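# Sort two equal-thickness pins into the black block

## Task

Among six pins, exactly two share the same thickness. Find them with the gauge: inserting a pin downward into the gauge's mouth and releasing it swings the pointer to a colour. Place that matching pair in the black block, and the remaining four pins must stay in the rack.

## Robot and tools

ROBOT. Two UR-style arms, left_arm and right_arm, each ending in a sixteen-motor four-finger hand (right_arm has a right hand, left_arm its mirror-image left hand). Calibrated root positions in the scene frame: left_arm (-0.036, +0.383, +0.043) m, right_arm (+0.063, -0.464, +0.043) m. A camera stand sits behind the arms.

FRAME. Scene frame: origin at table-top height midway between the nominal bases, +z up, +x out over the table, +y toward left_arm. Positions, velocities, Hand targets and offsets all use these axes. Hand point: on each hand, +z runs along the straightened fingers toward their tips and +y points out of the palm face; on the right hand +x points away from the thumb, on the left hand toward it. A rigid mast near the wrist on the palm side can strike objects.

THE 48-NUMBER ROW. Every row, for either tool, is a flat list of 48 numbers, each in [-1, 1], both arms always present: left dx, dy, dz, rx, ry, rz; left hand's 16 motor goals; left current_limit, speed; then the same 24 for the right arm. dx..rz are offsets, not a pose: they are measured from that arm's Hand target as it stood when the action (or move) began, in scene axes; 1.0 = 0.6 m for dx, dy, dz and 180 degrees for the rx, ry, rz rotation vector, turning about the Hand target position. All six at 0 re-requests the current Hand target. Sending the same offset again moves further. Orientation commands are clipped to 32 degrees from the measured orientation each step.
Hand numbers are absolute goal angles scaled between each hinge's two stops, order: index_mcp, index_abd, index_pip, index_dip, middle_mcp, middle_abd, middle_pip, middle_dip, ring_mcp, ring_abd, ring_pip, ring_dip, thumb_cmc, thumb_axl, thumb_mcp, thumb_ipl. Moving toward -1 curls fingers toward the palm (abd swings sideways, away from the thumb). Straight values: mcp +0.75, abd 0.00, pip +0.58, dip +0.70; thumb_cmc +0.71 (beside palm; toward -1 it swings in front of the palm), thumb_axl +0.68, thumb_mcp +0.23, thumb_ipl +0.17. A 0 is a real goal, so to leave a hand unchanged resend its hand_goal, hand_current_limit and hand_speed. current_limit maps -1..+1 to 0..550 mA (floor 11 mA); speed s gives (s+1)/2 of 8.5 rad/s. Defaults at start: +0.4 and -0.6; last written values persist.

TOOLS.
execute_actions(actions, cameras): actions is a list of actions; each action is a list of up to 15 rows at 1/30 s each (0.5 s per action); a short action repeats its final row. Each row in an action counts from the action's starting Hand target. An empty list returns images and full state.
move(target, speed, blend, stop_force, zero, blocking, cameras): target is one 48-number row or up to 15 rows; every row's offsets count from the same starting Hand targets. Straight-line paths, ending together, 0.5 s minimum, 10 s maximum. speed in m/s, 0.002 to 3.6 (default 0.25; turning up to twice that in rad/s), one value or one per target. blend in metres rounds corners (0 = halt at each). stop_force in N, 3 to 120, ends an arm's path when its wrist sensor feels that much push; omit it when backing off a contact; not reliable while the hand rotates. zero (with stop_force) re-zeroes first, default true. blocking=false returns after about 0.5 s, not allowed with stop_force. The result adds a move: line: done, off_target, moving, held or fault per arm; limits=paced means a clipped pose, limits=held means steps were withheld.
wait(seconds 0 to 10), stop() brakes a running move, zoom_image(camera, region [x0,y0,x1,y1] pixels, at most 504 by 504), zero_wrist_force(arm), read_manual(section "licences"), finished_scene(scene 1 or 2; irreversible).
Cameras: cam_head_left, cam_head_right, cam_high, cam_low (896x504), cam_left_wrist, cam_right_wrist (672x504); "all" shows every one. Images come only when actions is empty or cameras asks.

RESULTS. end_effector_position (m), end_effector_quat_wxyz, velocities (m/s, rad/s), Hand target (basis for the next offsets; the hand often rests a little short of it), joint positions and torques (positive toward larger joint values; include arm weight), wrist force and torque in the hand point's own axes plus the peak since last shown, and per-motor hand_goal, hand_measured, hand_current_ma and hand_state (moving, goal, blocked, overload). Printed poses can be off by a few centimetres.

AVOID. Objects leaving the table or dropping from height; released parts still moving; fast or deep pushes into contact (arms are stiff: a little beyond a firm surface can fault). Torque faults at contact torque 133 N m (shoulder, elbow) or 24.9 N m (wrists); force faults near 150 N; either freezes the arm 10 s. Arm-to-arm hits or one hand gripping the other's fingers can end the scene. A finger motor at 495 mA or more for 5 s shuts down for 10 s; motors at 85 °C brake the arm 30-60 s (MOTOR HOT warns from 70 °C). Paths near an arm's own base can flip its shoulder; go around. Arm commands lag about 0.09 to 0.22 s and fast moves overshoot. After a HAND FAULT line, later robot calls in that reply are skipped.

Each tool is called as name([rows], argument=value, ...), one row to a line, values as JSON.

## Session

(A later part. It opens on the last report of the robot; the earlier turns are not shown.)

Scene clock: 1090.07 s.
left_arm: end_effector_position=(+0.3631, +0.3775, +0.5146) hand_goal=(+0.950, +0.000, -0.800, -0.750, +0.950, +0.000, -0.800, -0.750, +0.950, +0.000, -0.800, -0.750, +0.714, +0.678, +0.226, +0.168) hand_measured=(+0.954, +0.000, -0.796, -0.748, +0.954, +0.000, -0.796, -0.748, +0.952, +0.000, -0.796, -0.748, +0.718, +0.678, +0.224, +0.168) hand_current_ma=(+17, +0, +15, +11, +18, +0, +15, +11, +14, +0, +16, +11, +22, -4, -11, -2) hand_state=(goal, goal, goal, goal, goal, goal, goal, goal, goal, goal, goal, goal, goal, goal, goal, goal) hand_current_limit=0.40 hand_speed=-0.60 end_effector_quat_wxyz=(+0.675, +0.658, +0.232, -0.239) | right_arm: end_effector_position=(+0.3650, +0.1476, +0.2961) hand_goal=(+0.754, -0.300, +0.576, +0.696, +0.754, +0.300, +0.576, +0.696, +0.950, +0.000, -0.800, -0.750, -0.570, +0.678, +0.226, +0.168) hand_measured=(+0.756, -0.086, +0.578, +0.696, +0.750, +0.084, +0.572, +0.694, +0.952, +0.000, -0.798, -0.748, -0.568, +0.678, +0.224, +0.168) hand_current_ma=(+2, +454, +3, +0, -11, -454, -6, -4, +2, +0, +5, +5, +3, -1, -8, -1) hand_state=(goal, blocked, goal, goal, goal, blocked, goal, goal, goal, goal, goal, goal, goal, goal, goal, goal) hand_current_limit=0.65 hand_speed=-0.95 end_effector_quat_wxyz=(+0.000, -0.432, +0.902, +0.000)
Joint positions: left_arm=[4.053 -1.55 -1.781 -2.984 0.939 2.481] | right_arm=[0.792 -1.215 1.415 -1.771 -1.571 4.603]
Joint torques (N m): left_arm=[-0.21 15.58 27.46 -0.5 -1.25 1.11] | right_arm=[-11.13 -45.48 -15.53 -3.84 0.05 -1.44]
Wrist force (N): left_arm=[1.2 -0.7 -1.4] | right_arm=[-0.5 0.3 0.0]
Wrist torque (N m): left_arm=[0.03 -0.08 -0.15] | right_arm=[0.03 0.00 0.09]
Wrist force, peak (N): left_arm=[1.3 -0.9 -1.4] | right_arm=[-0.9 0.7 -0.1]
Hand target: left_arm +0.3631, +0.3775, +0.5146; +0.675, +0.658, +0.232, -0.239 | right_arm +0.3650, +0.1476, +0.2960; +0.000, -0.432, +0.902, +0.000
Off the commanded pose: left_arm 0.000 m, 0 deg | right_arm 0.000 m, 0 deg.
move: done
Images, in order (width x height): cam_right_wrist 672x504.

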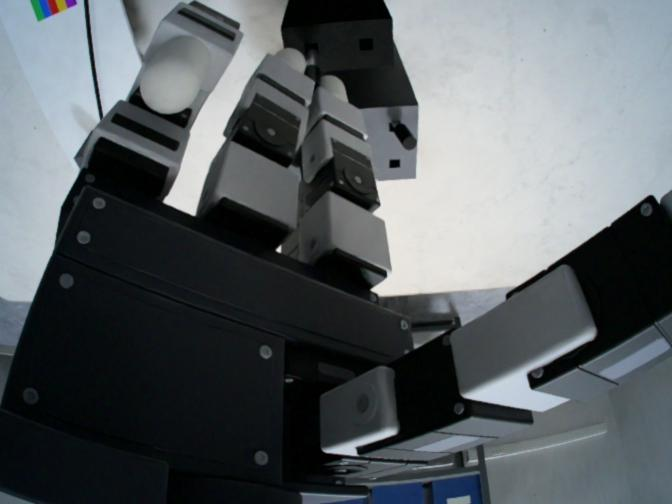

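move([
  [0,0,0,0,0,0,0.95,0,-0.8,-0.75,0.95,0,-0.8,-0.75,0.95,0,-0.8,-0.75,0.714,0.678,0.226,0.168,0.4,-0.6,0,-0.0008,0,0,0,0,0.754,-0.3,0.576,0.696,0.754,0.3,0.576,0.696,0.95,0,-0.8,-0.75,-0.571,0.678,0.226,0.168,0.65,-0.95],
  [0,0,0,0,0,0,0.95,0,-0.8,-0.75,0.95,0,-0.8,-0.75,0.95,0,-0.8,-0.75,0.714,0.678,0.226,0.168,0.4,-0.6,0,-0.0008,-0.0485,0,0,0,0.754,-0.3,0.576,0.696,0.754,0.3,0.576,0.696,0.95,0,-0.8,-0.75,-0.571,0.678,0.226,0.168,0.65,-0.95],
], speed=[0.006, 0.01], stop_force=4, cameras=["cam_right_wrist", "cam_left_wrist"])

zoom_image(camera="cam_right_wrist", region=[280, 10, 350, 80])

Scene clock: 1102.33 s.
left_arm: end_effector_position=(+0.3631, +0.3775, +0.5146) hand_goal=(+0.950, +0.000, -0.800, -0.750, +0.950, +0.000, -0.800, -0.750, +0.950, +0.000, -0.800, -0.750, +0.714, +0.678, +0.226, +0.168) hand_measured=(+0.954, +0.000, -0.796, -0.748, +0.954, +0.000, -0.796, -0.748, +0.952, +0.000, -0.796, -0.748, +0.718, +0.678, +0.224, +0.168) hand_current_ma=(+17, +0, +15, +11, +18, +0, +15, +11, +14, +0, +16, +11, +22, -4, -11, -2) hand_state=(goal, goal, goal, goal, goal, goal, goal, goal, goal, goal, goal, goal, goal, goal, goal, goal) hand_current_limit=0.40 hand_speed=-0.60 end_effector_quat_wxyz=(+0.675, +0.658, +0.232, -0.239) | right_arm: end_effector_position=(+0.3650, +0.1471, +0.2669) hand_goal=(+0.754, -0.300, +0.576, +0.696, +0.754, +0.300, +0.576, +0.696, +0.950, +0.000, -0.800, -0.750, -0.570, +0.678, +0.226, +0.168) hand_measured=(+0.756, -0.086, +0.578, +0.696, +0.750, +0.084, +0.572, +0.694, +0.952, +0.000, -0.798, -0.748, -0.568, +0.678, +0.224, +0.168) hand_current_ma=(+2, +454, +3, +0, -11, -454, -6, -4, +2, +0, +5, +5, +3, -1, -8, -1) hand_state=(goal, blocked, goal, goal, goal, blocked, goal, goal, goal, goal, goal, goal, goal, goal, goal, goal) hand_current_limit=0.65 hand_speed=-0.95 end_effector_quat_wxyz=(+0.000, -0.432, +0.902, +0.000)
Joint positions: left_arm=[4.053 -1.55 -1.781 -2.984 0.939 2.481] | right_arm=[0.791 -1.199 1.471 -1.842 -1.571 4.602]
Joint torques (N m): left_arm=[-0.58 15.19 26.94 -0.47 -1.17 0.91] | right_arm=[-10.3 -27.93 -13.72 -4.09 -1.05 -1.25]
Wrist force (N): left_arm=[1.3 -0.9 -1.2] | right_arm=[-0.6 0.3 -0.3]
Wrist torque (N m): left_arm=[0.00 -0.08 -0.13] | right_arm=[0.04 0.05 0.08]
Wrist force, peak (N): left_arm=[1.4 -0.8 -1.5] | right_arm=[-0.7 0.4 -0.6]
Hand target: left_arm +0.3631, +0.3775, +0.5146; +0.675, +0.658, +0.232, -0.239 | right_arm +0.3650, +0.1471, +0.2669; +0.000, -0.432, +0.902, +0.000
Off the commanded pose: left_arm 0.000 m, 0 deg | right_arm 0.000 m, 0 deg.
move: done
Images, in order (width x height): cam_left_wrist 672x504, cam_right_wrist 672x504.

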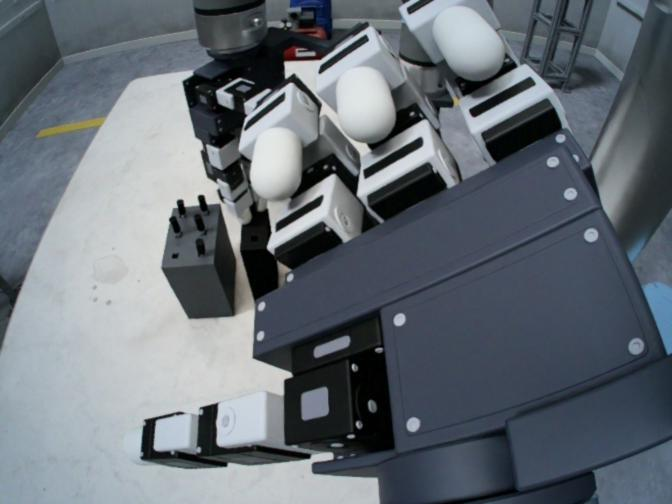

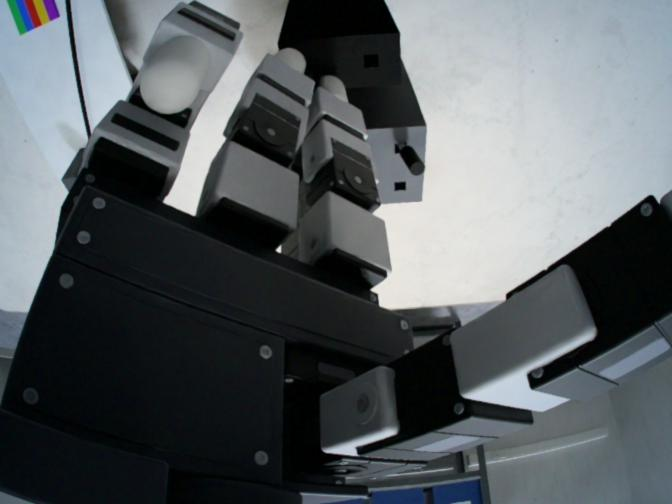

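Scaled by 7.200 from the camera's 672x504 image, which has a finer 960x720 frame.

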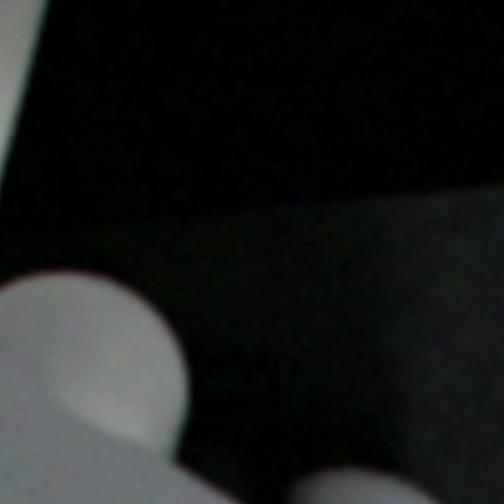

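move([
  [0,0,0,0,0,0,0.95,0,-0.8,-0.75,0.95,0,-0.8,-0.75,0.95,0,-0.8,-0.75,0.714,0.678,0.226,0.168,0.4,-0.6,0,0,0,0,0,0,0.754,-0.02,0.576,0.696,0.754,0.02,0.576,0.696,0.95,0,-0.8,-0.75,-0.571,0.678,0.226,0.168,0.5,-0.85],
  [0,0,0,0,0,0,0.95,0,-0.8,-0.75,0.95,0,-0.8,-0.75,0.95,0,-0.8,-0.75,0.714,0.678,0.226,0.168,0.4,-0.6,0,0,0.03,0,0,0,0.754,-0.02,0.576,0.696,0.754,0.02,0.576,0.696,0.95,0,-0.8,-0.75,-0.571,0.678,0.226,0.168,0.5,-0.85],
  [0,0,0,0,0,0,0.95,0,-0.8,-0.75,0.95,0,-0.8,-0.75,0.95,0,-0.8,-0.75,0.714,0.678,0.226,0.168,0.4,-0.6,0,0,0.0718,0,0,0,0.754,-0.02,0.576,0.696,0.754,0.02,0.576,0.696,0.95,0,-0.8,-0.75,-0.571,0.678,0.226,0.168,0.5,-0.85],
  [0,0,0,0,0,0,0.95,0,-0.8,-0.75,0.95,0,-0.8,-0.75,0.95,0,-0.8,-0.75,0.714,0.678,0.226,0.168,0.4,-0.6,0.1255,-0.0247,0.0718,0,0,0,0.754,-0.02,0.576,0.696,0.754,0.02,0.576,0.696,0.95,0,-0.8,-0.75,-0.571,0.678,0.226,0.168,0.5,-0.85],
], speed=[0.03, 0.03, 0.08, 0.12], blend=[0, 0.003, 0.003, 0], cameras=["cam_right_wrist", "cam_left_wrist"])

zoom_image(camera="cam_right_wrist", region=[250, 0, 390, 120])

zoom_image(camera="cam_left_wrist", region=[150, 180, 290, 300])

Scene clock: 1117.50 s.
left_arm: end_effector_position=(+0.3631, +0.3775, +0.5146) hand_goal=(+0.950, +0.000, -0.800, -0.750, +0.950, +0.000, -0.800, -0.750, +0.950, +0.000, -0.800, -0.750, +0.714, +0.678, +0.226, +0.168) hand_measured=(+0.954, +0.000, -0.796, -0.748, +0.954, +0.000, -0.796, -0.748, +0.952, +0.000, -0.796, -0.748, +0.718, +0.678, +0.224, +0.168) hand_current_ma=(+17, +0, +15, +11, +18, +0, +15, +11, +14, +0, +16, +11, +22, -4, -11, -2) hand_state=(goal, goal, goal, goal, goal, goal, goal, goal, goal, goal, goal, goal, goal, goal, goal, goal) hand_current_limit=0.40 hand_speed=-0.60 end_effector_quat_wxyz=(+0.675, +0.658, +0.232, -0.239) | right_arm: end_effector_position=(+0.4401, +0.1323, +0.3099) hand_goal=(+0.754, -0.020, +0.576, +0.696, +0.754, +0.020, +0.576, +0.696, +0.950, +0.000, -0.800, -0.750, -0.570, +0.678, +0.226, +0.168) hand_measured=(+0.754, -0.022, +0.578, +0.696, +0.750, +0.022, +0.574, +0.694, +0.952, +0.000, -0.798, -0.748, -0.568, +0.678, +0.224, +0.168) hand_current_ma=(+1, -5, +3, +0, -9, +5, -6, -4, +2, +0, +5, +5, +3, -1, -8, -1) hand_state=(goal, goal, goal, goal, goal, goal, goal, goal, goal, goal, goal, goal, goal, goal, goal, goal) hand_current_limit=0.50 hand_speed=-0.85 end_effector_quat_wxyz=(+0.000, -0.432, +0.902, +0.000)
Joint positions: left_arm=[4.053 -1.55 -1.781 -2.984 0.939 2.481] | right_arm=[0.697 -1.142 1.276 -1.705 -1.571 4.507]
Joint torques (N m): left_arm=[-0.53 14.18 26.91 -0.5 -1.44 1.12] | right_arm=[-10.56 -30.75 -27.61 -1.31 -1.72 -1.68]
Wrist force (N): left_arm=[1.2 -0.7 -1.1] | right_arm=[0.0 0.2 -0.2]
Wrist torque (N m): left_arm=[0.01 -0.07 -0.14] | right_arm=[0.04 -0.04 0.13]
Wrist force, peak (N): left_arm=[1.4 -0.8 -1.4] | right_arm=[-0.4 0.8 -1.1]
Hand target: left_arm +0.3631, +0.3775, +0.5146; +0.675, +0.658, +0.232, -0.239 | right_arm +0.4403, +0.1323, +0.3099; +0.000, -0.432, +0.902, +0.000
Off the commanded pose: left_arm 0.000 m, 0 deg | right_arm 0.000 m, 0 deg.
move: done
Images, in order (width x height): cam_left_wrist 672x504, cam_right_wrist 672x504.

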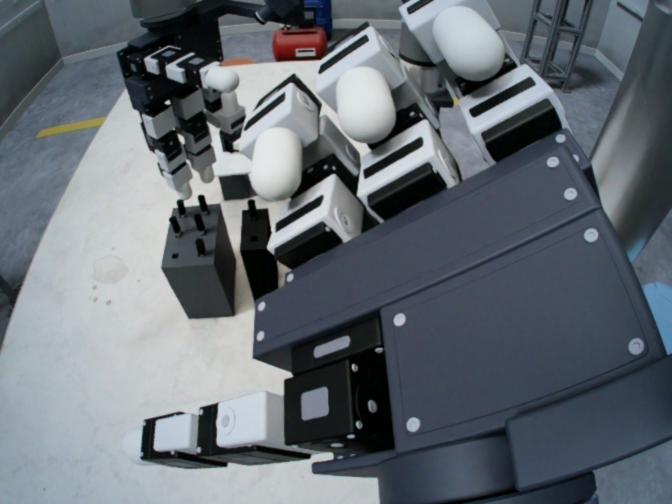

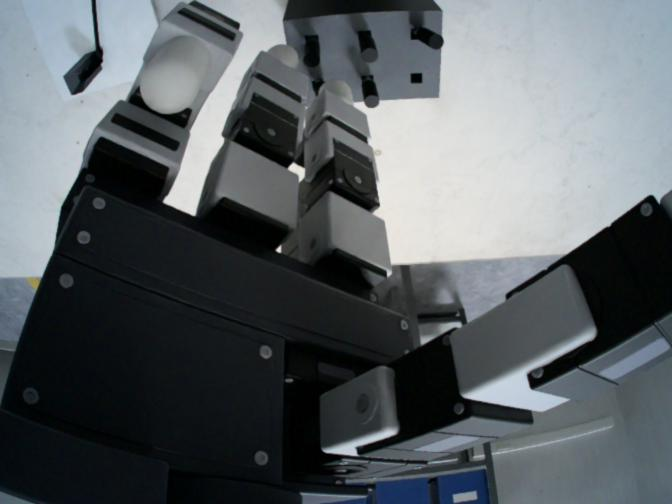

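Scaled by 3.600 from the camera's 672x504 image, which has a finer 960x720 frame.

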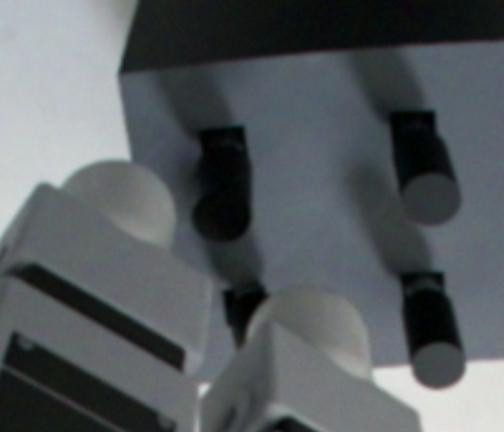

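Scaled by 3.600 from the camera's 672x504 image, which has a finer 960x720 frame.

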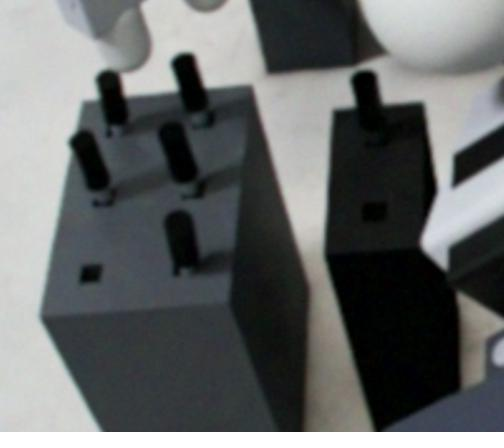

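move(target=[0,0,0,0,0,0,0.95,0,-0.8,-0.75,0.95,0,-0.8,-0.75,0.95,0,-0.8,-0.75,0.714,0.678,0.226,0.168,0.4,-0.6,0.0008,0,-0.056,0,0,0,0.754,-0.02,0.576,0.696,0.754,0.02,0.576,0.696,0.95,0,-0.8,-0.75,-0.571,0.678,0.226,0.168,0.5,-0.85], speed=0.05, stop_force=4)

move(target=[0,0,0,0,0,0,0.95,0,-0.8,-0.75,0.95,0,-0.8,-0.75,0.95,0,-0.8,-0.75,0.714,0.678,0.226,0.168,0.4,-0.6,0,0,-0.02,0,0,0,0.754,-0.03,0.576,0.696,0.754,0.03,0.576,0.696,0.95,0,-0.8,-0.75,-0.571,0.678,0.226,0.168,0.5,-0.85], speed=0.012, stop_force=3)

move(target=[0,0,0,0,0,0,0.95,0,-0.8,-0.75,0.95,0,-0.8,-0.75,0.95,0,-0.8,-0.75,0.714,0.678,0.226,0.168,0.4,-0.6,0,0,0.0012,0,0,0,0.754,-0.03,0.576,0.696,0.754,0.03,0.576,0.696,0.95,0,-0.8,-0.75,-0.571,0.678,0.226,0.168,0.5,-0.85], speed=0.02)

move(target=[0,0,0,0,0,0,0.95,0,-0.8,-0.75,0.95,0,-0.8,-0.75,0.95,0,-0.8,-0.75,0.714,0.678,0.226,0.168,0.4,-0.6,0,0,0,0,0,0,0.754,-0.3,0.576,0.696,0.754,0.3,0.576,0.696,0.95,0,-0.8,-0.75,-0.571,0.678,0.226,0.168,0.65,-0.95])

wait(seconds=0.6)

Scene clock: 1130.07 s.
left_arm: end_effector_position=(+0.3631, +0.3775, +0.5146) hand_goal=(+0.950, +0.000, -0.800, -0.750, +0.950, +0.000, -0.800, -0.750, +0.950, +0.000, -0.800, -0.750, +0.714, +0.678, +0.226, +0.168) hand_measured=(+0.954, +0.000, -0.796, -0.748, +0.954, +0.000, -0.796, -0.748, +0.952, +0.000, -0.796, -0.748, +0.718, +0.678, +0.224, +0.168) hand_current_ma=(+17, +0, +15, +11, +18, +0, +15, +11, +14, +0, +16, +11, +22, -4, -11, -2) hand_state=(goal, goal, goal, goal, goal, goal, goal, goal, goal, goal, goal, goal, goal, goal, goal, goal) hand_current_limit=0.40 hand_speed=-0.60 end_effector_quat_wxyz=(+0.675, +0.658, +0.232, -0.239) | right_arm: end_effector_position=(+0.4408, +0.1323, +0.2763) hand_goal=(+0.754, -0.020, +0.576, +0.696, +0.754, +0.020, +0.576, +0.696, +0.950, +0.000, -0.800, -0.750, -0.570, +0.678, +0.226, +0.168) hand_measured=(+0.754, -0.022, +0.578, +0.696, +0.750, +0.022, +0.574, +0.694, +0.952, +0.000, -0.798, -0.748, -0.568, +0.678, +0.224, +0.168) hand_current_ma=(+1, -5, +3, +0, -9, +5, -6, -4, +2, +0, +5, +5, +3, -1, -8, -1) hand_state=(goal, goal, goal, goal, goal, goal, goal, goal, goal, goal, goal, goal, goal, goal, goal, goal) hand_current_limit=0.50 hand_speed=-0.85 end_effector_quat_wxyz=(+0.000, -0.432, +0.902, +0.000)
Joint positions: left_arm=[4.053 -1.55 -1.781 -2.984 0.939 2.481] | right_arm=[0.696 -1.127 1.341 -1.785 -1.571 4.507]
Joint torques (N m): left_arm=[-0.87 14.74 27.69 -0.42 -1.35 1.01] | right_arm=[-11.13 -29.91 -14.12 -3.89 1.56 -1.46]
Wrist force (N): left_arm=[1.4 -0.8 -1.0] | right_arm=[-0.3 0.4 0.1]
Wrist torque (N m): left_arm=[0.00 -0.09 -0.12] | right_arm=[0.07 0.00 0.12]
Wrist force, peak (N): left_arm=[1.4 -0.8 -1.4] | right_arm=[0.4 0.5 -0.3]
Hand target: left_arm +0.3631, +0.3775, +0.5146; +0.675, +0.658, +0.232, -0.239 | right_arm +0.4408, +0.1323, +0.2763; +0.000, -0.432, +0.902, +0.000
Off the commanded pose: left_arm 0.000 m, 0 deg | right_arm 0.000 m, 0 deg.
move: done

Scene clock: 1132.27 s.
left_arm: end_effector_position=(+0.3631, +0.3775, +0.5146) hand_goal=(+0.950, +0.000, -0.800, -0.750, +0.950, +0.000, -0.800, -0.750, +0.950, +0.000, -0.800, -0.750, +0.714, +0.678, +0.226, +0.168) hand_measured=(+0.954, +0.000, -0.796, -0.748, +0.954, +0.000, -0.796, -0.748, +0.952, +0.000, -0.796, -0.748, +0.718, +0.678, +0.224, +0.168) hand_current_ma=(+17, +0, +15, +11, +18, +0, +15, +11, +14, +0, +16, +11, +22, -4, -11, -2) hand_state=(goal, goal, goal, goal, goal, goal, goal, goal, goal, goal, goal, goal, goal, goal, goal, goal) hand_current_limit=0.40 hand_speed=-0.60 end_effector_quat_wxyz=(+0.675, +0.658, +0.232, -0.239) | right_arm: end_effector_position=(+0.4408, +0.1323, +0.2662) hand_goal=(+0.754, -0.030, +0.576, +0.696, +0.754, +0.030, +0.576, +0.696, +0.950, +0.000, -0.800, -0.750, -0.570, +0.678, +0.226, +0.168) hand_measured=(+0.754, -0.028, +0.578, +0.696, +0.750, +0.032, +0.574, +0.694, +0.952, +0.000, -0.798, -0.748, -0.568, +0.678, +0.224, +0.168) hand_current_ma=(+0, +3, +2, +0, -9, +3, -6, -4, +2, +0, +5, +5, +3, -1, -8, -1) hand_state=(goal, goal, goal, goal, goal, goal, goal, goal, goal, goal, goal, goal, goal, goal, goal, goal) hand_current_limit=0.50 hand_speed=-0.85 end_effector_quat_wxyz=(+0.000, -0.432, +0.902, +0.000)
Joint positions: left_arm=[4.053 -1.55 -1.781 -2.984 0.939 2.481] | right_arm=[0.696 -1.121 1.36 -1.809 -1.571 4.507]
Joint torques (N m): left_arm=[-0.58 15.11 27.36 -0.5 -1.34 0.87] | right_arm=[-9.66 -47.18 -25.69 -0.96 0.88 -1.25]
Wrist force (N): left_arm=[1.5 -0.6 -1.2] | right_arm=[-0.3 0.4 -3.4]
Wrist torque (N m): left_arm=[0.03 -0.11 -0.12] | right_arm=[0.35 0.05 0.11]
Wrist force, peak (N): left_arm=[1.2 -1.0 -1.4] | right_arm=[0.1 0.3 -9.6]
Hand target: left_arm +0.3631, +0.3775, +0.5146; +0.675, +0.658, +0.232, -0.239 | right_arm +0.4408, +0.1323, +0.2662; +0.000, -0.432, +0.902, +0.000 (not the last commanded pose)
Off the commanded pose: left_arm 0.000 m, 0 deg | right_arm 0.002 m, 0 deg.
move: contact (right_arm)

Scene clock: 1132.97 s.
left_arm: end_effector_position=(+0.3631, +0.3775, +0.5146) hand_goal=(+0.950, +0.000, -0.800, -0.750, +0.950, +0.000, -0.800, -0.750, +0.950, +0.000, -0.800, -0.750, +0.714, +0.678, +0.226, +0.168) hand_measured=(+0.954, +0.000, -0.796, -0.748, +0.954, +0.000, -0.796, -0.748, +0.952, +0.000, -0.796, -0.748, +0.718, +0.678, +0.224, +0.168) hand_current_ma=(+17, +0, +15, +11, +18, +0, +15, +11, +14, +0, +16, +11, +22, -4, -11, -2) hand_state=(goal, goal, goal, goal, goal, goal, goal, goal, goal, goal, goal, goal, goal, goal, goal, goal) hand_current_limit=0.40 hand_speed=-0.60 end_effector_quat_wxyz=(+0.675, +0.658, +0.232, -0.239) | right_arm: end_effector_position=(+0.4408, +0.1323, +0.2669) hand_goal=(+0.754, -0.030, +0.576, +0.696, +0.754, +0.030, +0.576, +0.696, +0.950, +0.000, -0.800, -0.750, -0.570, +0.678, +0.226, +0.168) hand_measured=(+0.754, -0.028, +0.578, +0.696, +0.750, +0.032, +0.574, +0.694, +0.952, +0.000, -0.798, -0.748, -0.568, +0.678, +0.224, +0.168) hand_current_ma=(+0, +3, +2, +0, -9, +3, -6, -4, +2, +0, +5, +5, +3, -1, -8, -1) hand_state=(goal, goal, goal, goal, goal, goal, goal, goal, goal, goal, goal, goal, goal, goal, goal, goal) hand_current_limit=0.50 hand_speed=-0.85 end_effector_quat_wxyz=(+0.000, -0.432, +0.902, +0.000)
Joint positions: left_arm=[4.053 -1.55 -1.781 -2.984 0.939 2.481] | right_arm=[0.696 -1.122 1.358 -1.807 -1.571 4.507]
Joint torques (N m): left_arm=[-1.84 15.07 28.47 -0.4 -1.42 1.23] | right_arm=[-9.56 -49.49 -26.95 -1.16 0.8 -1.43]
Wrist force (N): left_arm=[1.2 -0.6 -1.4] | right_arm=[-0.1 0.4 -0.2]
Wrist torque (N m): left_arm=[0.05 -0.08 -0.15] | right_arm=[0.10 -0.02 0.13]
Wrist force, peak (N): left_arm=[1.4 -0.7 -1.3] | right_arm=[-0.2 0.6 -3.2]
Hand target: left_arm +0.3631, +0.3775, +0.5146; +0.675, +0.658, +0.232, -0.239 | right_arm +0.4408, +0.1323, +0.2669; +0.000, -0.432, +0.902, +0.000
Off the commanded pose: left_arm 0.000 m, 0 deg | right_arm 0.000 m, 0 deg.
move: done

Scene clock: 1133.47 s.
left_arm: end_effector_position=(+0.3631, +0.3775, +0.5146) hand_goal=(+0.950, +0.000, -0.800, -0.750, +0.950, +0.000, -0.800, -0.750, +0.950, +0.000, -0.800, -0.750, +0.714, +0.678, +0.226, +0.168) hand_measured=(+0.954, +0.000, -0.796, -0.748, +0.954, +0.000, -0.796, -0.748, +0.952, +0.000, -0.796, -0.748, +0.718, +0.678, +0.224, +0.168) hand_current_ma=(+17, +0, +15, +11, +18, +0, +15, +11, +14, +0, +16, +11, +22, -4, -11, -2) hand_state=(goal, goal, goal, goal, goal, goal, goal, goal, goal, goal, goal, goal, goal, goal, goal, goal) hand_current_limit=0.40 hand_speed=-0.60 end_effector_quat_wxyz=(+0.675, +0.658, +0.232, -0.239) | right_arm: end_effector_position=(+0.4408, +0.1323, +0.2669) hand_goal=(+0.754, -0.300, +0.576, +0.696, +0.754, +0.300, +0.576, +0.696, +0.950, +0.000, -0.800, -0.750, -0.570, +0.678, +0.226, +0.168) hand_measured=(+0.754, -0.078, +0.578, +0.696, +0.750, +0.078, +0.574, +0.694, +0.952, +0.000, -0.798, -0.748, -0.568, +0.678, +0.224, +0.168) hand_current_ma=(+0, +128, +2, +0, -9, -132, -6, -4, +2, +0, +5, +5, +3, -1, -8, -1) hand_state=(goal, moving, goal, goal, goal, moving, goal, goal, goal, goal, goal, goal, goal, goal, goal, goal) hand_current_limit=0.65 hand_speed=-0.95 end_effector_quat_wxyz=(+0.000, -0.432, +0.902, +0.000)
Joint positions: left_arm=[4.053 -1.55 -1.781 -2.984 0.939 2.481] | right_arm=[0.696 -1.122 1.358 -1.807 -1.571 4.507]
Joint torques (N m): left_arm=[-1.91 15.05 28.49 -0.32 -1.26 1.02] | right_arm=[-10.4 -49.05 -27.96 -1.33 0.95 -1.28]
Wrist force (N): left_arm=[0.9 -0.6 -1.5] | right_arm=[0.0 0.3 -0.2]
Wrist torque (N m): left_arm=[0.06 -0.04 -0.17] | right_arm=[0.09 -0.01 0.13]
Wrist force, peak (N): left_arm=[1.3 -0.8 -1.3] | right_arm=[-0.3 0.5 -0.5]
Hand target: left_arm +0.3631, +0.3775, +0.5146; +0.675, +0.658, +0.232, -0.239 | right_arm +0.4408, +0.1323, +0.2669; +0.000, -0.432, +0.902, +0.000
Off the commanded pose: left_arm 0.000 m, 0 deg | right_arm 0.000 m, 0 deg.
move: done

Scene clock: 1134.07 s.
left_arm: end_effector_position=(+0.3631, +0.3775, +0.5146) hand_goal=(+0.950, +0.000, -0.800, -0.750, +0.950, +0.000, -0.800, -0.750, +0.950, +0.000, -0.800, -0.750, +0.714, +0.678, +0.226, +0.168) hand_measured=(+0.954, +0.000, -0.796, -0.748, +0.954, +0.000, -0.796, -0.748, +0.952, +0.000, -0.796, -0.748, +0.718, +0.678, +0.224, +0.168) hand_current_ma=(+17, +0, +15, +11, +18, +0, +15, +11, +14, +0, +16, +11, +22, -4, -11, -2) hand_state=(goal, goal, goal, goal, goal, goal, goal, goal, goal, goal, goal, goal, goal, goal, goal, goal) hand_current_limit=0.40 hand_speed=-0.60 end_effector_quat_wxyz=(+0.675, +0.658, +0.232, -0.239) | right_arm: end_effector_position=(+0.4408, +0.1323, +0.2669) hand_goal=(+0.754, -0.300, +0.576, +0.696, +0.754, +0.300, +0.576, +0.696, +0.950, +0.000, -0.800, -0.750, -0.570, +0.678, +0.226, +0.168) hand_measured=(+0.754, -0.086, +0.578, +0.696, +0.750, +0.082, +0.574, +0.694, +0.952, +0.000, -0.798, -0.748, -0.568, +0.678, +0.224, +0.168) hand_current_ma=(+0, +454, +2, +0, -9, -454, -6, -4, +2, +0, +5, +5, +3, -1, -8, -1) hand_state=(goal, blocked, goal, goal, goal, blocked, goal, goal, goal, goal, goal, goal, goal, goal, goal, goal) hand_current_limit=0.65 hand_speed=-0.95 end_effector_quat_wxyz=(+0.000, -0.432, +0.902, +0.000)
Joint positions: left_arm=[4.053 -1.55 -1.781 -2.984 0.939 2.481] | right_arm=[0.696 -1.122 1.358 -1.807 -1.571 4.507]
Joint torques (N m): left_arm=[-1.36 14.42 27.61 -0.41 -1.34 0.81] | right_arm=[-9.86 -48.82 -27.36 -1.25 0.95 -1.36]
Wrist force (N): left_arm=[1.2 -0.6 -1.3] | right_arm=[-0.3 0.3 -0.1]
Wrist torque (N m): left_arm=[0.04 -0.07 -0.14] | right_arm=[0.07 0.01 0.11]
Wrist force, peak (N): left_arm=[1.3 -0.8 -1.6] | right_arm=[-0.3 0.9 -0.1]
Hand target: left_arm +0.3631, +0.3775, +0.5146; +0.675, +0.658, +0.232, -0.239 | right_arm +0.4408, +0.1323, +0.2669; +0.000, -0.432, +0.902, +0.000
Off the commanded pose: left_arm 0.000 m, 0 deg | right_arm 0.000 m, 0 deg.
wait: 0.60 s; at rest by 0.17 s

move([
  [0,0,0,0,0,0,0.95,0,-0.8,-0.75,0.95,0,-0.8,-0.75,0.95,0,-0.8,-0.75,0.714,0.678,0.226,0.168,0.4,-0.6,0,0,0.04,0,0,0,0.754,-0.3,0.576,0.696,0.754,0.3,0.576,0.696,0.95,0,-0.8,-0.75,-0.571,0.678,0.226,0.168,0.65,-0.95],
  [0,0,0,0,0,0,0.95,0,-0.8,-0.75,0.95,0,-0.8,-0.75,0.95,0,-0.8,-0.75,0.714,0.678,0.226,0.168,0.4,-0.6,0,0,0.125,0,0,0,0.754,-0.3,0.576,0.696,0.754,0.3,0.576,0.696,0.95,0,-0.8,-0.75,-0.571,0.678,0.226,0.168,0.65,-0.95],
  [0,0,0,0,0,0,0.95,0,-0.8,-0.75,0.95,0,-0.8,-0.75,0.95,0,-0.8,-0.75,0.714,0.678,0.226,0.168,0.4,-0.6,-0.1272,0.0845,0.125,0,0,0,0.754,-0.3,0.576,0.696,0.754,0.3,0.576,0.696,0.95,0,-0.8,-0.75,-0.571,0.678,0.226,0.168,0.65,-0.95],
  [0,0,0,0,0,0,0.95,0,-0.8,-0.75,0.95,0,-0.8,-0.75,0.95,0,-0.8,-0.75,0.714,0.678,0.226,0.168,0.4,-0.6,-0.1272,0.0845,0.056,0,0,0,0.754,-0.3,0.576,0.696,0.754,0.3,0.576,0.696,0.95,0,-0.8,-0.75,-0.571,0.678,0.226,0.168,0.65,-0.95],
], speed=[0.02, 0.08, 0.16, 0.08], blend=[0.005, 0.005, 0.003, 0], cameras=["cam_right_wrist"])

zoom_image(camera="cam_right_wrist", region=[280, 10, 350, 80])

Scene clock: 1151.47 s.
left_arm: end_effector_position=(+0.3631, +0.3775, +0.5146) hand_goal=(+0.950, +0.000, -0.800, -0.750, +0.950, +0.000, -0.800, -0.750, +0.950, +0.000, -0.800, -0.750, +0.714, +0.678, +0.226, +0.168) hand_measured=(+0.954, +0.000, -0.796, -0.748, +0.954, +0.000, -0.796, -0.748, +0.952, +0.000, -0.796, -0.748, +0.718, +0.678, +0.224, +0.168) hand_current_ma=(+17, +0, +15, +11, +18, +0, +15, +11, +14, +0, +16, +11, +22, -4, -11, -2) hand_state=(goal, goal, goal, goal, goal, goal, goal, goal, goal, goal, goal, goal, goal, goal, goal, goal) hand_current_limit=0.40 hand_speed=-0.60 end_effector_quat_wxyz=(+0.675, +0.658, +0.232, -0.239) | right_arm: end_effector_position=(+0.3645, +0.1830, +0.3007) hand_goal=(+0.754, -0.300, +0.576, +0.696, +0.754, +0.300, +0.576, +0.696, +0.950, +0.000, -0.800, -0.750, -0.570, +0.678, +0.226, +0.168) hand_measured=(+0.754, -0.086, +0.578, +0.696, +0.750, +0.082, +0.574, +0.694, +0.952, +0.000, -0.798, -0.748, -0.568, +0.678, +0.224, +0.168) hand_current_ma=(+1, +454, +2, +0, -9, -454, -6, -4, +2, +0, +5, +5, +3, -1, -8, -1) hand_state=(goal, blocked, goal, goal, goal, blocked, goal, goal, goal, goal, goal, goal, goal, goal, goal, goal) hand_current_limit=0.65 hand_speed=-0.95 end_effector_quat_wxyz=(+0.000, -0.432, +0.902, +0.000) end_effector_velocity=(+0.000, +0.000, -0.002) end_effector_angular_velocity=(+0.001, +0.000, +0.001)
Joint positions: left_arm=[4.053 -1.55 -1.781 -2.984 0.939 2.481] | right_arm=[0.83 -1.145 1.305 -1.73 -1.571 4.641]
Joint velocities: left_arm=[within noise] | right_arm=[0 0.002 0.003 -0.005 0.001 -0.001]
Joint torques (N m): left_arm=[-1.82 14.95 28.07 -0.25 -1.3 1.05] | right_arm=[12.1 -29.75 -15.24 -3.77 1.85 1.19]
Wrist force (N): left_arm=[1.1 -0.5 -1.4] | right_arm=[-0.6 0.2 -0.1]
Wrist torque (N m): left_arm=[0.07 -0.07 -0.15] | right_arm=[0.03 0.01 -0.07]
Wrist force, peak (N): left_arm=[1.4 -0.7 -1.7] | right_arm=[-0.5 1.4 -0.8]
Hand target: left_arm +0.3631, +0.3775, +0.5146; +0.675, +0.658, +0.232, -0.239 | right_arm +0.3645, +0.1830, +0.3005; +0.000, -0.432, +0.902, +0.000
Off the commanded pose: left_arm 0.000 m, 0 deg | right_arm 0.000 m, 0 deg.
move: done
Images, in order (width x height): cam_right_wrist 672x504.

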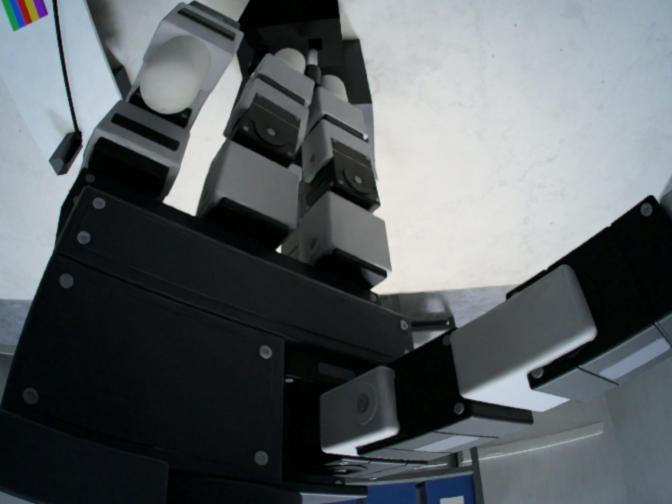

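Scaled by 7.200 from the camera's 672x504 image, which has a finer 960x720 frame.

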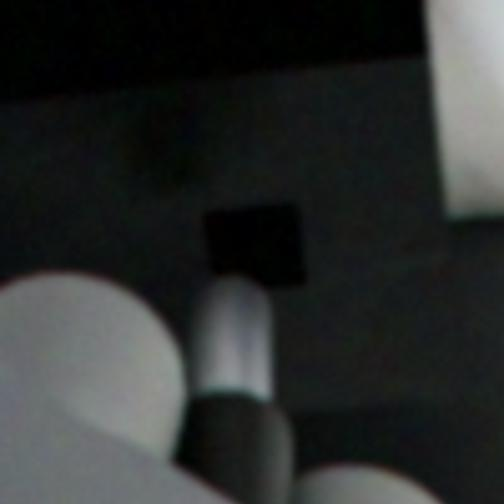

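move(target=[0,0,0,0,0,0,0.95,0,-0.8,-0.75,0.95,0,-0.8,-0.75,0.95,0,-0.8,-0.75,0.714,0.678,0.226,0.168,0.4,-0.6,-0.0023,0.004,-0.0075,0,0,0,0.754,-0.3,0.576,0.696,0.754,0.3,0.576,0.696,0.95,0,-0.8,-0.75,-0.571,0.678,0.226,0.168,0.65,-0.95], speed=0.02, cameras=["cam_right_wrist"])

zoom_image(camera="cam_right_wrist", region=[280, 10, 350, 80])

Scene clock: 1157.77 s.
left_arm: end_effector_position=(+0.3631, +0.3775, +0.5146) hand_goal=(+0.950, +0.000, -0.800, -0.750, +0.950, +0.000, -0.800, -0.750, +0.950, +0.000, -0.800, -0.750, +0.714, +0.678, +0.226, +0.168) hand_measured=(+0.954, +0.000, -0.796, -0.748, +0.954, +0.000, -0.796, -0.748, +0.952, +0.000, -0.796, -0.748, +0.718, +0.678, +0.224, +0.168) hand_current_ma=(+17, +0, +15, +11, +18, +0, +15, +11, +14, +0, +16, +11, +22, -4, -11, -2) hand_state=(goal, goal, goal, goal, goal, goal, goal, goal, goal, goal, goal, goal, goal, goal, goal, goal) hand_current_limit=0.40 hand_speed=-0.60 end_effector_quat_wxyz=(+0.675, +0.658, +0.232, -0.239) | right_arm: end_effector_position=(+0.3632, +0.1853, +0.2962) hand_goal=(+0.754, -0.300, +0.576, +0.696, +0.754, +0.300, +0.576, +0.696, +0.950, +0.000, -0.800, -0.750, -0.570, +0.678, +0.226, +0.168) hand_measured=(+0.754, -0.086, +0.578, +0.696, +0.750, +0.082, +0.574, +0.694, +0.952, +0.000, -0.798, -0.748, -0.568, +0.678, +0.224, +0.168) hand_current_ma=(+1, +454, +2, +0, -9, -454, -6, -4, +2, +0, +5, +5, +3, -1, -8, -1) hand_state=(goal, blocked, goal, goal, goal, blocked, goal, goal, goal, goal, goal, goal, goal, goal, goal, goal) hand_current_limit=0.65 hand_speed=-0.95 end_effector_quat_wxyz=(+0.000, -0.432, +0.902, +0.000) end_effector_velocity=(+0.000, +0.001, -0.001) end_effector_angular_velocity=(+0.001, -0.001, +0.000)
Joint positions: left_arm=[4.053 -1.55 -1.781 -2.984 0.939 2.481] | right_arm=[0.834 -1.14 1.309 -1.74 -1.571 4.645]
Joint velocities: left_arm=[within noise] | right_arm=[0.001 0.001 0.002 -0.005 0 0.002]
Joint torques (N m): left_arm=[-2.15 14.46 27.6 -0.35 -1.38 0.89] | right_arm=[11.9 -29.66 -15.38 -4.32 1.78 1.27]
Wrist force (N): left_arm=[1.0 -0.7 -1.3] | right_arm=[0.0 0.0 0.1]
Wrist torque (N m): left_arm=[0.03 -0.04 -0.16] | right_arm=[-0.02 -0.07 -0.02]
Wrist force, peak (N): left_arm=[1.4 -0.9 -1.4] | right_arm=[-0.8 0.3 -0.3]
Hand target: left_arm +0.3631, +0.3775, +0.5146; +0.675, +0.658, +0.232, -0.239 | right_arm +0.3631, +0.1854, +0.2960; +0.000, -0.432, +0.902, +0.000
Off the commanded pose: left_arm 0.000 m, 0 deg | right_arm 0.000 m, 0 deg.
move: done
Images, in order (width x height): cam_right_wrist 672x504.

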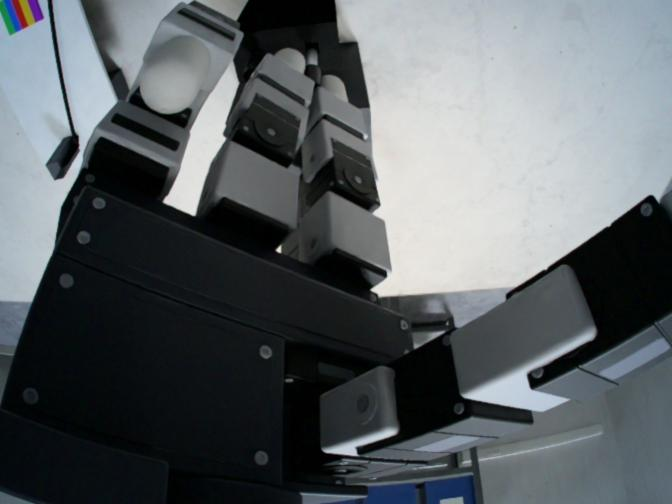

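Scaled by 7.200 from the camera's 672x504 image, which has a finer 960x720 frame.

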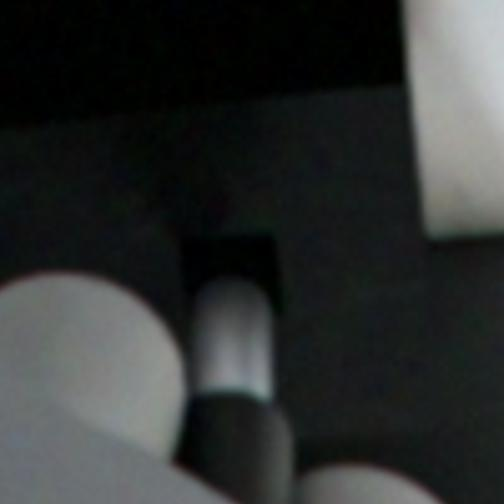

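move(target=[0,0,0,0,0,0,0.95,0,-0.8,-0.75,0.95,0,-0.8,-0.75,0.95,0,-0.8,-0.75,0.714,0.678,0.226,0.168,0.4,-0.6,0,0,-0.0485,0,0,0,0.754,-0.3,0.576,0.696,0.754,0.3,0.576,0.696,0.95,0,-0.8,-0.75,-0.571,0.678,0.226,0.168,0.65,-0.95], speed=0.01, stop_force=4)

Scene clock: 1164.53 s.
left_arm: end_effector_position=(+0.3631, +0.3775, +0.5146) hand_goal=(+0.950, +0.000, -0.800, -0.750, +0.950, +0.000, -0.800, -0.750, +0.950, +0.000, -0.800, -0.750, +0.714, +0.678, +0.226, +0.168) hand_measured=(+0.954, +0.000, -0.796, -0.748, +0.954, +0.000, -0.796, -0.748, +0.952, +0.000, -0.796, -0.748, +0.718, +0.678, +0.224, +0.168) hand_current_ma=(+17, +0, +15, +11, +18, +0, +15, +11, +14, +0, +16, +11, +22, -4, -11, -2) hand_state=(goal, goal, goal, goal, goal, goal, goal, goal, goal, goal, goal, goal, goal, goal, goal, goal) hand_current_limit=0.40 hand_speed=-0.60 end_effector_quat_wxyz=(+0.675, +0.658, +0.232, -0.239) | right_arm: end_effector_position=(+0.3631, +0.1854, +0.2669) hand_goal=(+0.754, -0.300, +0.576, +0.696, +0.754, +0.300, +0.576, +0.696, +0.950, +0.000, -0.800, -0.750, -0.570, +0.678, +0.226, +0.168) hand_measured=(+0.754, -0.086, +0.578, +0.696, +0.750, +0.082, +0.574, +0.694, +0.952, +0.000, -0.798, -0.748, -0.568, +0.678, +0.224, +0.168) hand_current_ma=(+1, +454, +2, +0, -9, -454, -6, -4, +2, +0, +5, +5, +3, -1, -8, -1) hand_state=(goal, blocked, goal, goal, goal, blocked, goal, goal, goal, goal, goal, goal, goal, goal, goal, goal) hand_current_limit=0.65 hand_speed=-0.95 end_effector_quat_wxyz=(+0.000, -0.432, +0.902, +0.000)
Joint positions: left_arm=[4.053 -1.55 -1.781 -2.984 0.939 2.481] | right_arm=[0.834 -1.126 1.364 -1.809 -1.571 4.645]
Joint torques (N m): left_arm=[-2.86 15.2 27.88 -0.27 -1.56 1.05] | right_arm=[11.19 -31.13 -14.39 -3.99 -0.06 0.95]
Wrist force (N): left_arm=[0.9 -0.5 -1.0] | right_arm=[-0.6 0.5 -0.3]
Wrist torque (N m): left_arm=[0.03 -0.04 -0.16] | right_arm=[0.13 0.04 -0.07]
Wrist force, peak (N): left_arm=[1.4 -0.6 -1.6] | right_arm=[-0.8 0.7 -0.4]
Hand target: left_arm +0.3631, +0.3775, +0.5146; +0.675, +0.658, +0.232, -0.239 | right_arm +0.3631, +0.1854, +0.2669; +0.000, -0.432, +0.902, +0.000
Off the commanded pose: left_arm 0.000 m, 0 deg | right_arm 0.000 m, 0 deg.
move: done

Release, retreat and check.

move([
  [0,0,0,0,0,0,0.95,0,-0.8,-0.75,0.95,0,-0.8,-0.75,0.95,0,-0.8,-0.75,0.714,0.678,0.226,0.168,0.4,-0.6,0,0,0,0,0,0,0.754,-0.02,0.576,0.696,0.754,0.02,0.576,0.696,0.95,0,-0.8,-0.75,-0.571,0.678,0.226,0.168,0.5,-0.85],
  [0,0,0,0,0,0,0.95,0,-0.8,-0.75,0.95,0,-0.8,-0.75,0.95,0,-0.8,-0.75,0.714,0.678,0.226,0.168,0.4,-0.6,0,0,0.03,0,0,0,0.754,-0.02,0.576,0.696,0.754,0.02,0.576,0.696,0.95,0,-0.8,-0.75,-0.571,0.678,0.226,0.168,0.5,-0.85],
  [0,0,0,0,0,0,0.95,0,-0.8,-0.75,0.95,0,-0.8,-0.75,0.95,0,-0.8,-0.75,0.714,0.678,0.226,0.168,0.4,-0.6,0,0,0.13,0,0,0,0.754,-0.02,0.576,0.696,0.754,0.02,0.576,0.696,0.95,0,-0.8,-0.75,-0.571,0.678,0.226,0.168,0.5,-0.85],
  [0,0,0,0,0,0,0.95,0,-0.8,-0.75,0.95,0,-0.8,-0.75,0.95,0,-0.8,-0.75,0.714,0.678,0.226,0.168,0.4,-0.6,0,-0.5,0.13,0,0,0,0.754,-0.02,0.576,0.696,0.754,0.02,0.576,0.696,0.95,0,-0.8,-0.75,-0.571,0.678,0.226,0.168,0.5,-0.85],
], speed=[0.03, 0.03, 0.1, 0.2], blend=[0, 0.003, 0.003, 0], cameras=["all"])

zoom_image(camera="cam_left_wrist", region=[150, 180, 290, 300])

zoom_image(camera="cam_high", region=[300, 60, 560, 260])

Scene clock: 1175.33 s.
left_arm: end_effector_position=(+0.3631, +0.3775, +0.5146) hand_goal=(+0.950, +0.000, -0.800, -0.750, +0.950, +0.000, -0.800, -0.750, +0.950, +0.000, -0.800, -0.750, +0.714, +0.678, +0.226, +0.168) hand_measured=(+0.954, +0.000, -0.796, -0.748, +0.954, +0.000, -0.796, -0.748, +0.952, +0.000, -0.796, -0.748, +0.718, +0.678, +0.224, +0.168) hand_current_ma=(+17, +0, +15, +11, +18, +0, +15, +11, +14, +0, +16, +11, +22, -4, -11, -2) hand_state=(goal, goal, goal, goal, goal, goal, goal, goal, goal, goal, goal, goal, goal, goal, goal, goal) hand_current_limit=0.40 hand_speed=-0.60 end_effector_quat_wxyz=(+0.675, +0.658, +0.232, -0.239) | right_arm: end_effector_position=(+0.3631, -0.1145, +0.3449) hand_goal=(+0.754, -0.020, +0.576, +0.696, +0.754, +0.020, +0.576, +0.696, +0.950, +0.000, -0.800, -0.750, -0.570, +0.678, +0.226, +0.168) hand_measured=(+0.754, -0.022, +0.578, +0.696, +0.750, +0.022, +0.574, +0.694, +0.952, +0.000, -0.798, -0.748, -0.568, +0.678, +0.224, +0.168) hand_current_ma=(+1, -4, +2, +0, -9, +5, -6, -4, +2, +0, +5, +5, +3, -1, -8, -1) hand_state=(goal, goal, goal, goal, goal, goal, goal, goal, goal, goal, goal, goal, goal, goal, goal, goal) hand_current_limit=0.50 hand_speed=-0.85 end_effector_quat_wxyz=(+0.000, -0.432, +0.902, +0.000)
Joint positions: left_arm=[4.053 -1.55 -1.781 -2.984 0.939 2.481] | right_arm=[0.376 -1.712 1.844 -1.703 -1.571 4.187]
Joint torques (N m): left_arm=[-2.49 14.21 27.99 -0.45 -1.57 0.85] | right_arm=[-10.58 -25.58 -14.51 -1.23 2.14 -1.5]
Wrist force (N): left_arm=[1.0 -0.6 -1.2] | right_arm=[-0.2 -0.3 0.1]
Wrist torque (N m): left_arm=[0.04 -0.05 -0.16] | right_arm=[0.00 -0.01 0.07]
Wrist force, peak (N): left_arm=[1.5 -0.9 -1.3] | right_arm=[-1.0 0.8 -0.7]
Hand target: left_arm +0.3631, +0.3775, +0.5146; +0.675, +0.658, +0.232, -0.239 | right_arm +0.3631, -0.1146, +0.3449; +0.000, -0.432, +0.902, +0.000
Off the commanded pose: left_arm 0.000 m, 0 deg | right_arm 0.000 m, 0 deg.
move: done

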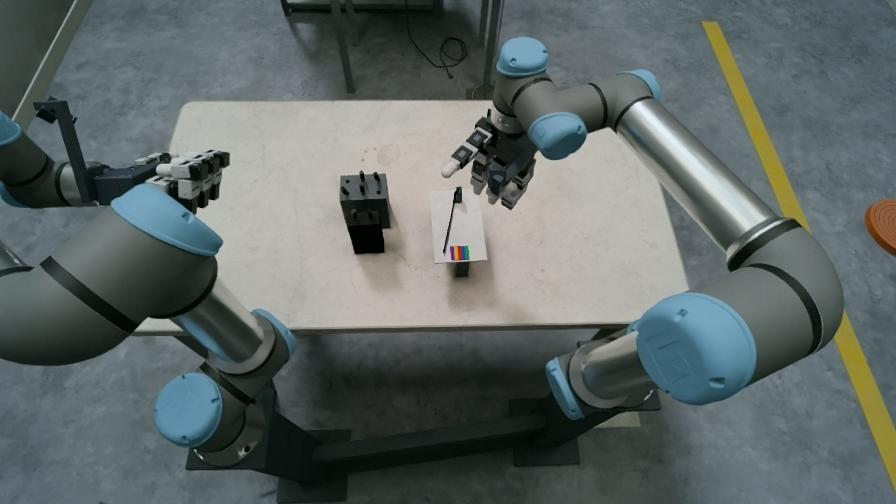

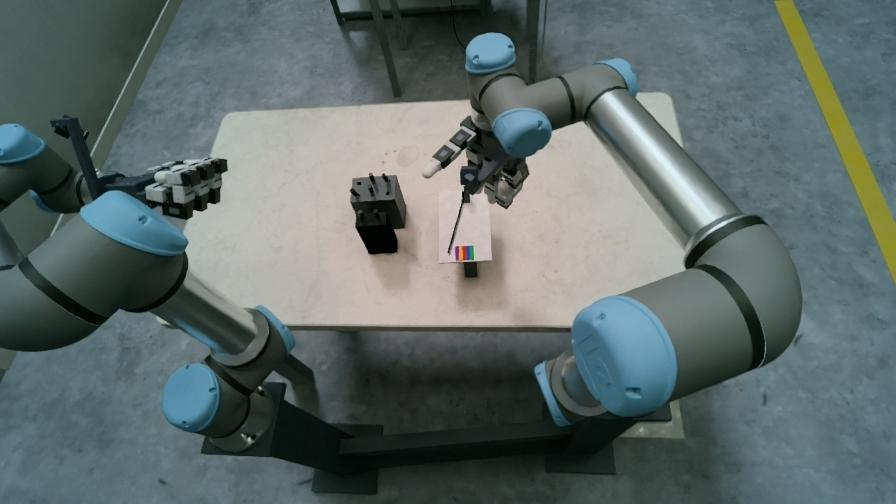

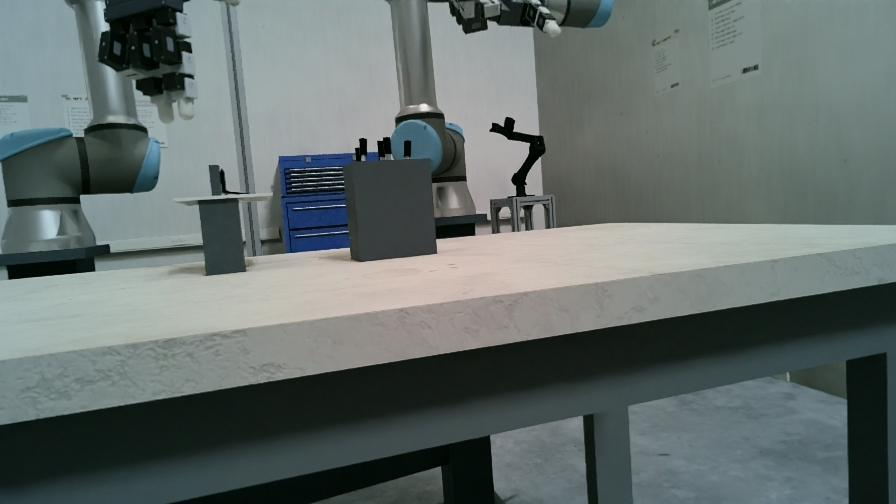

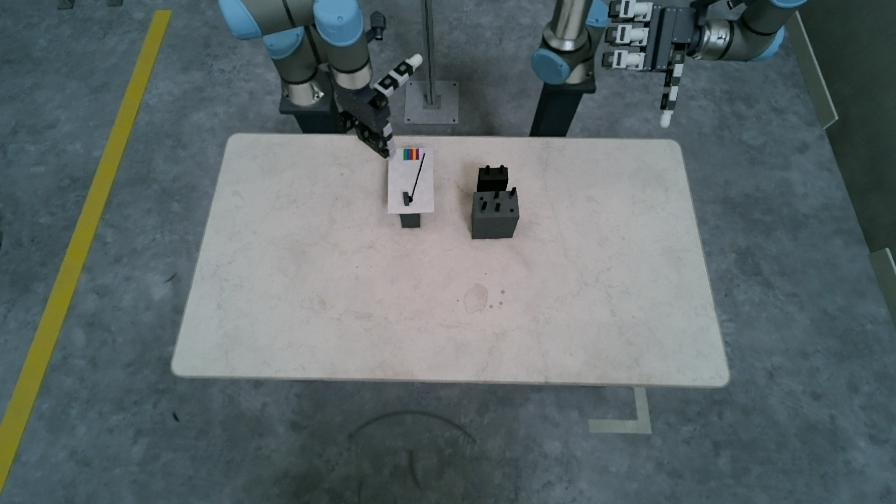

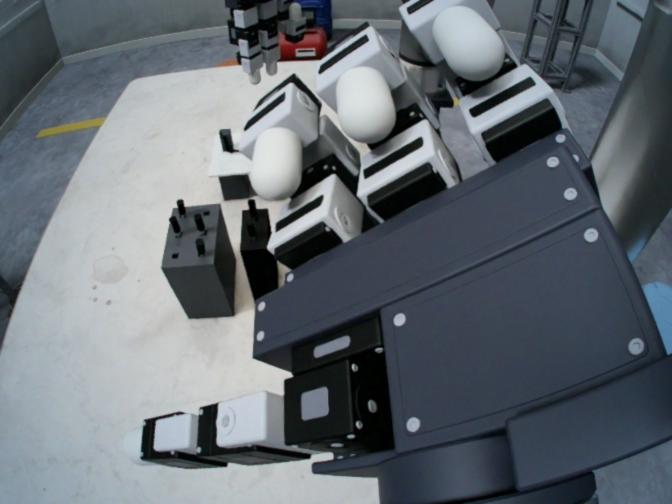

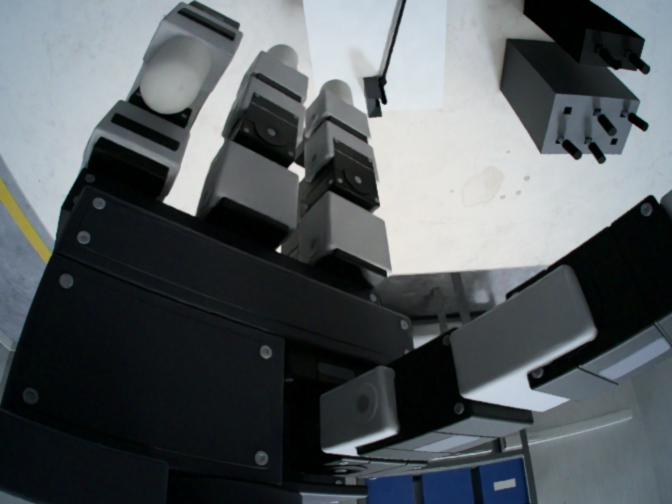

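Scaled by 3.600 from the camera's 672x504 image, which has a finer 960x720 frame.

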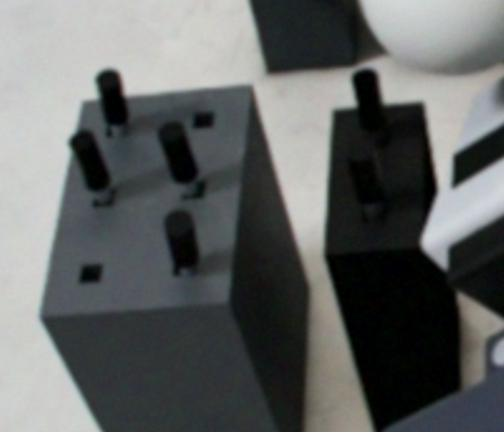

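Scaled by 1.938.

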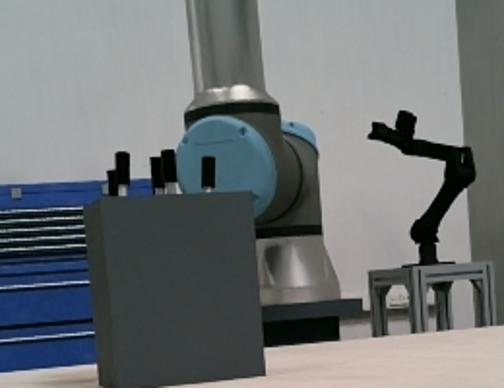

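finished_scene(scene=2)

The scene is finished: the task was done.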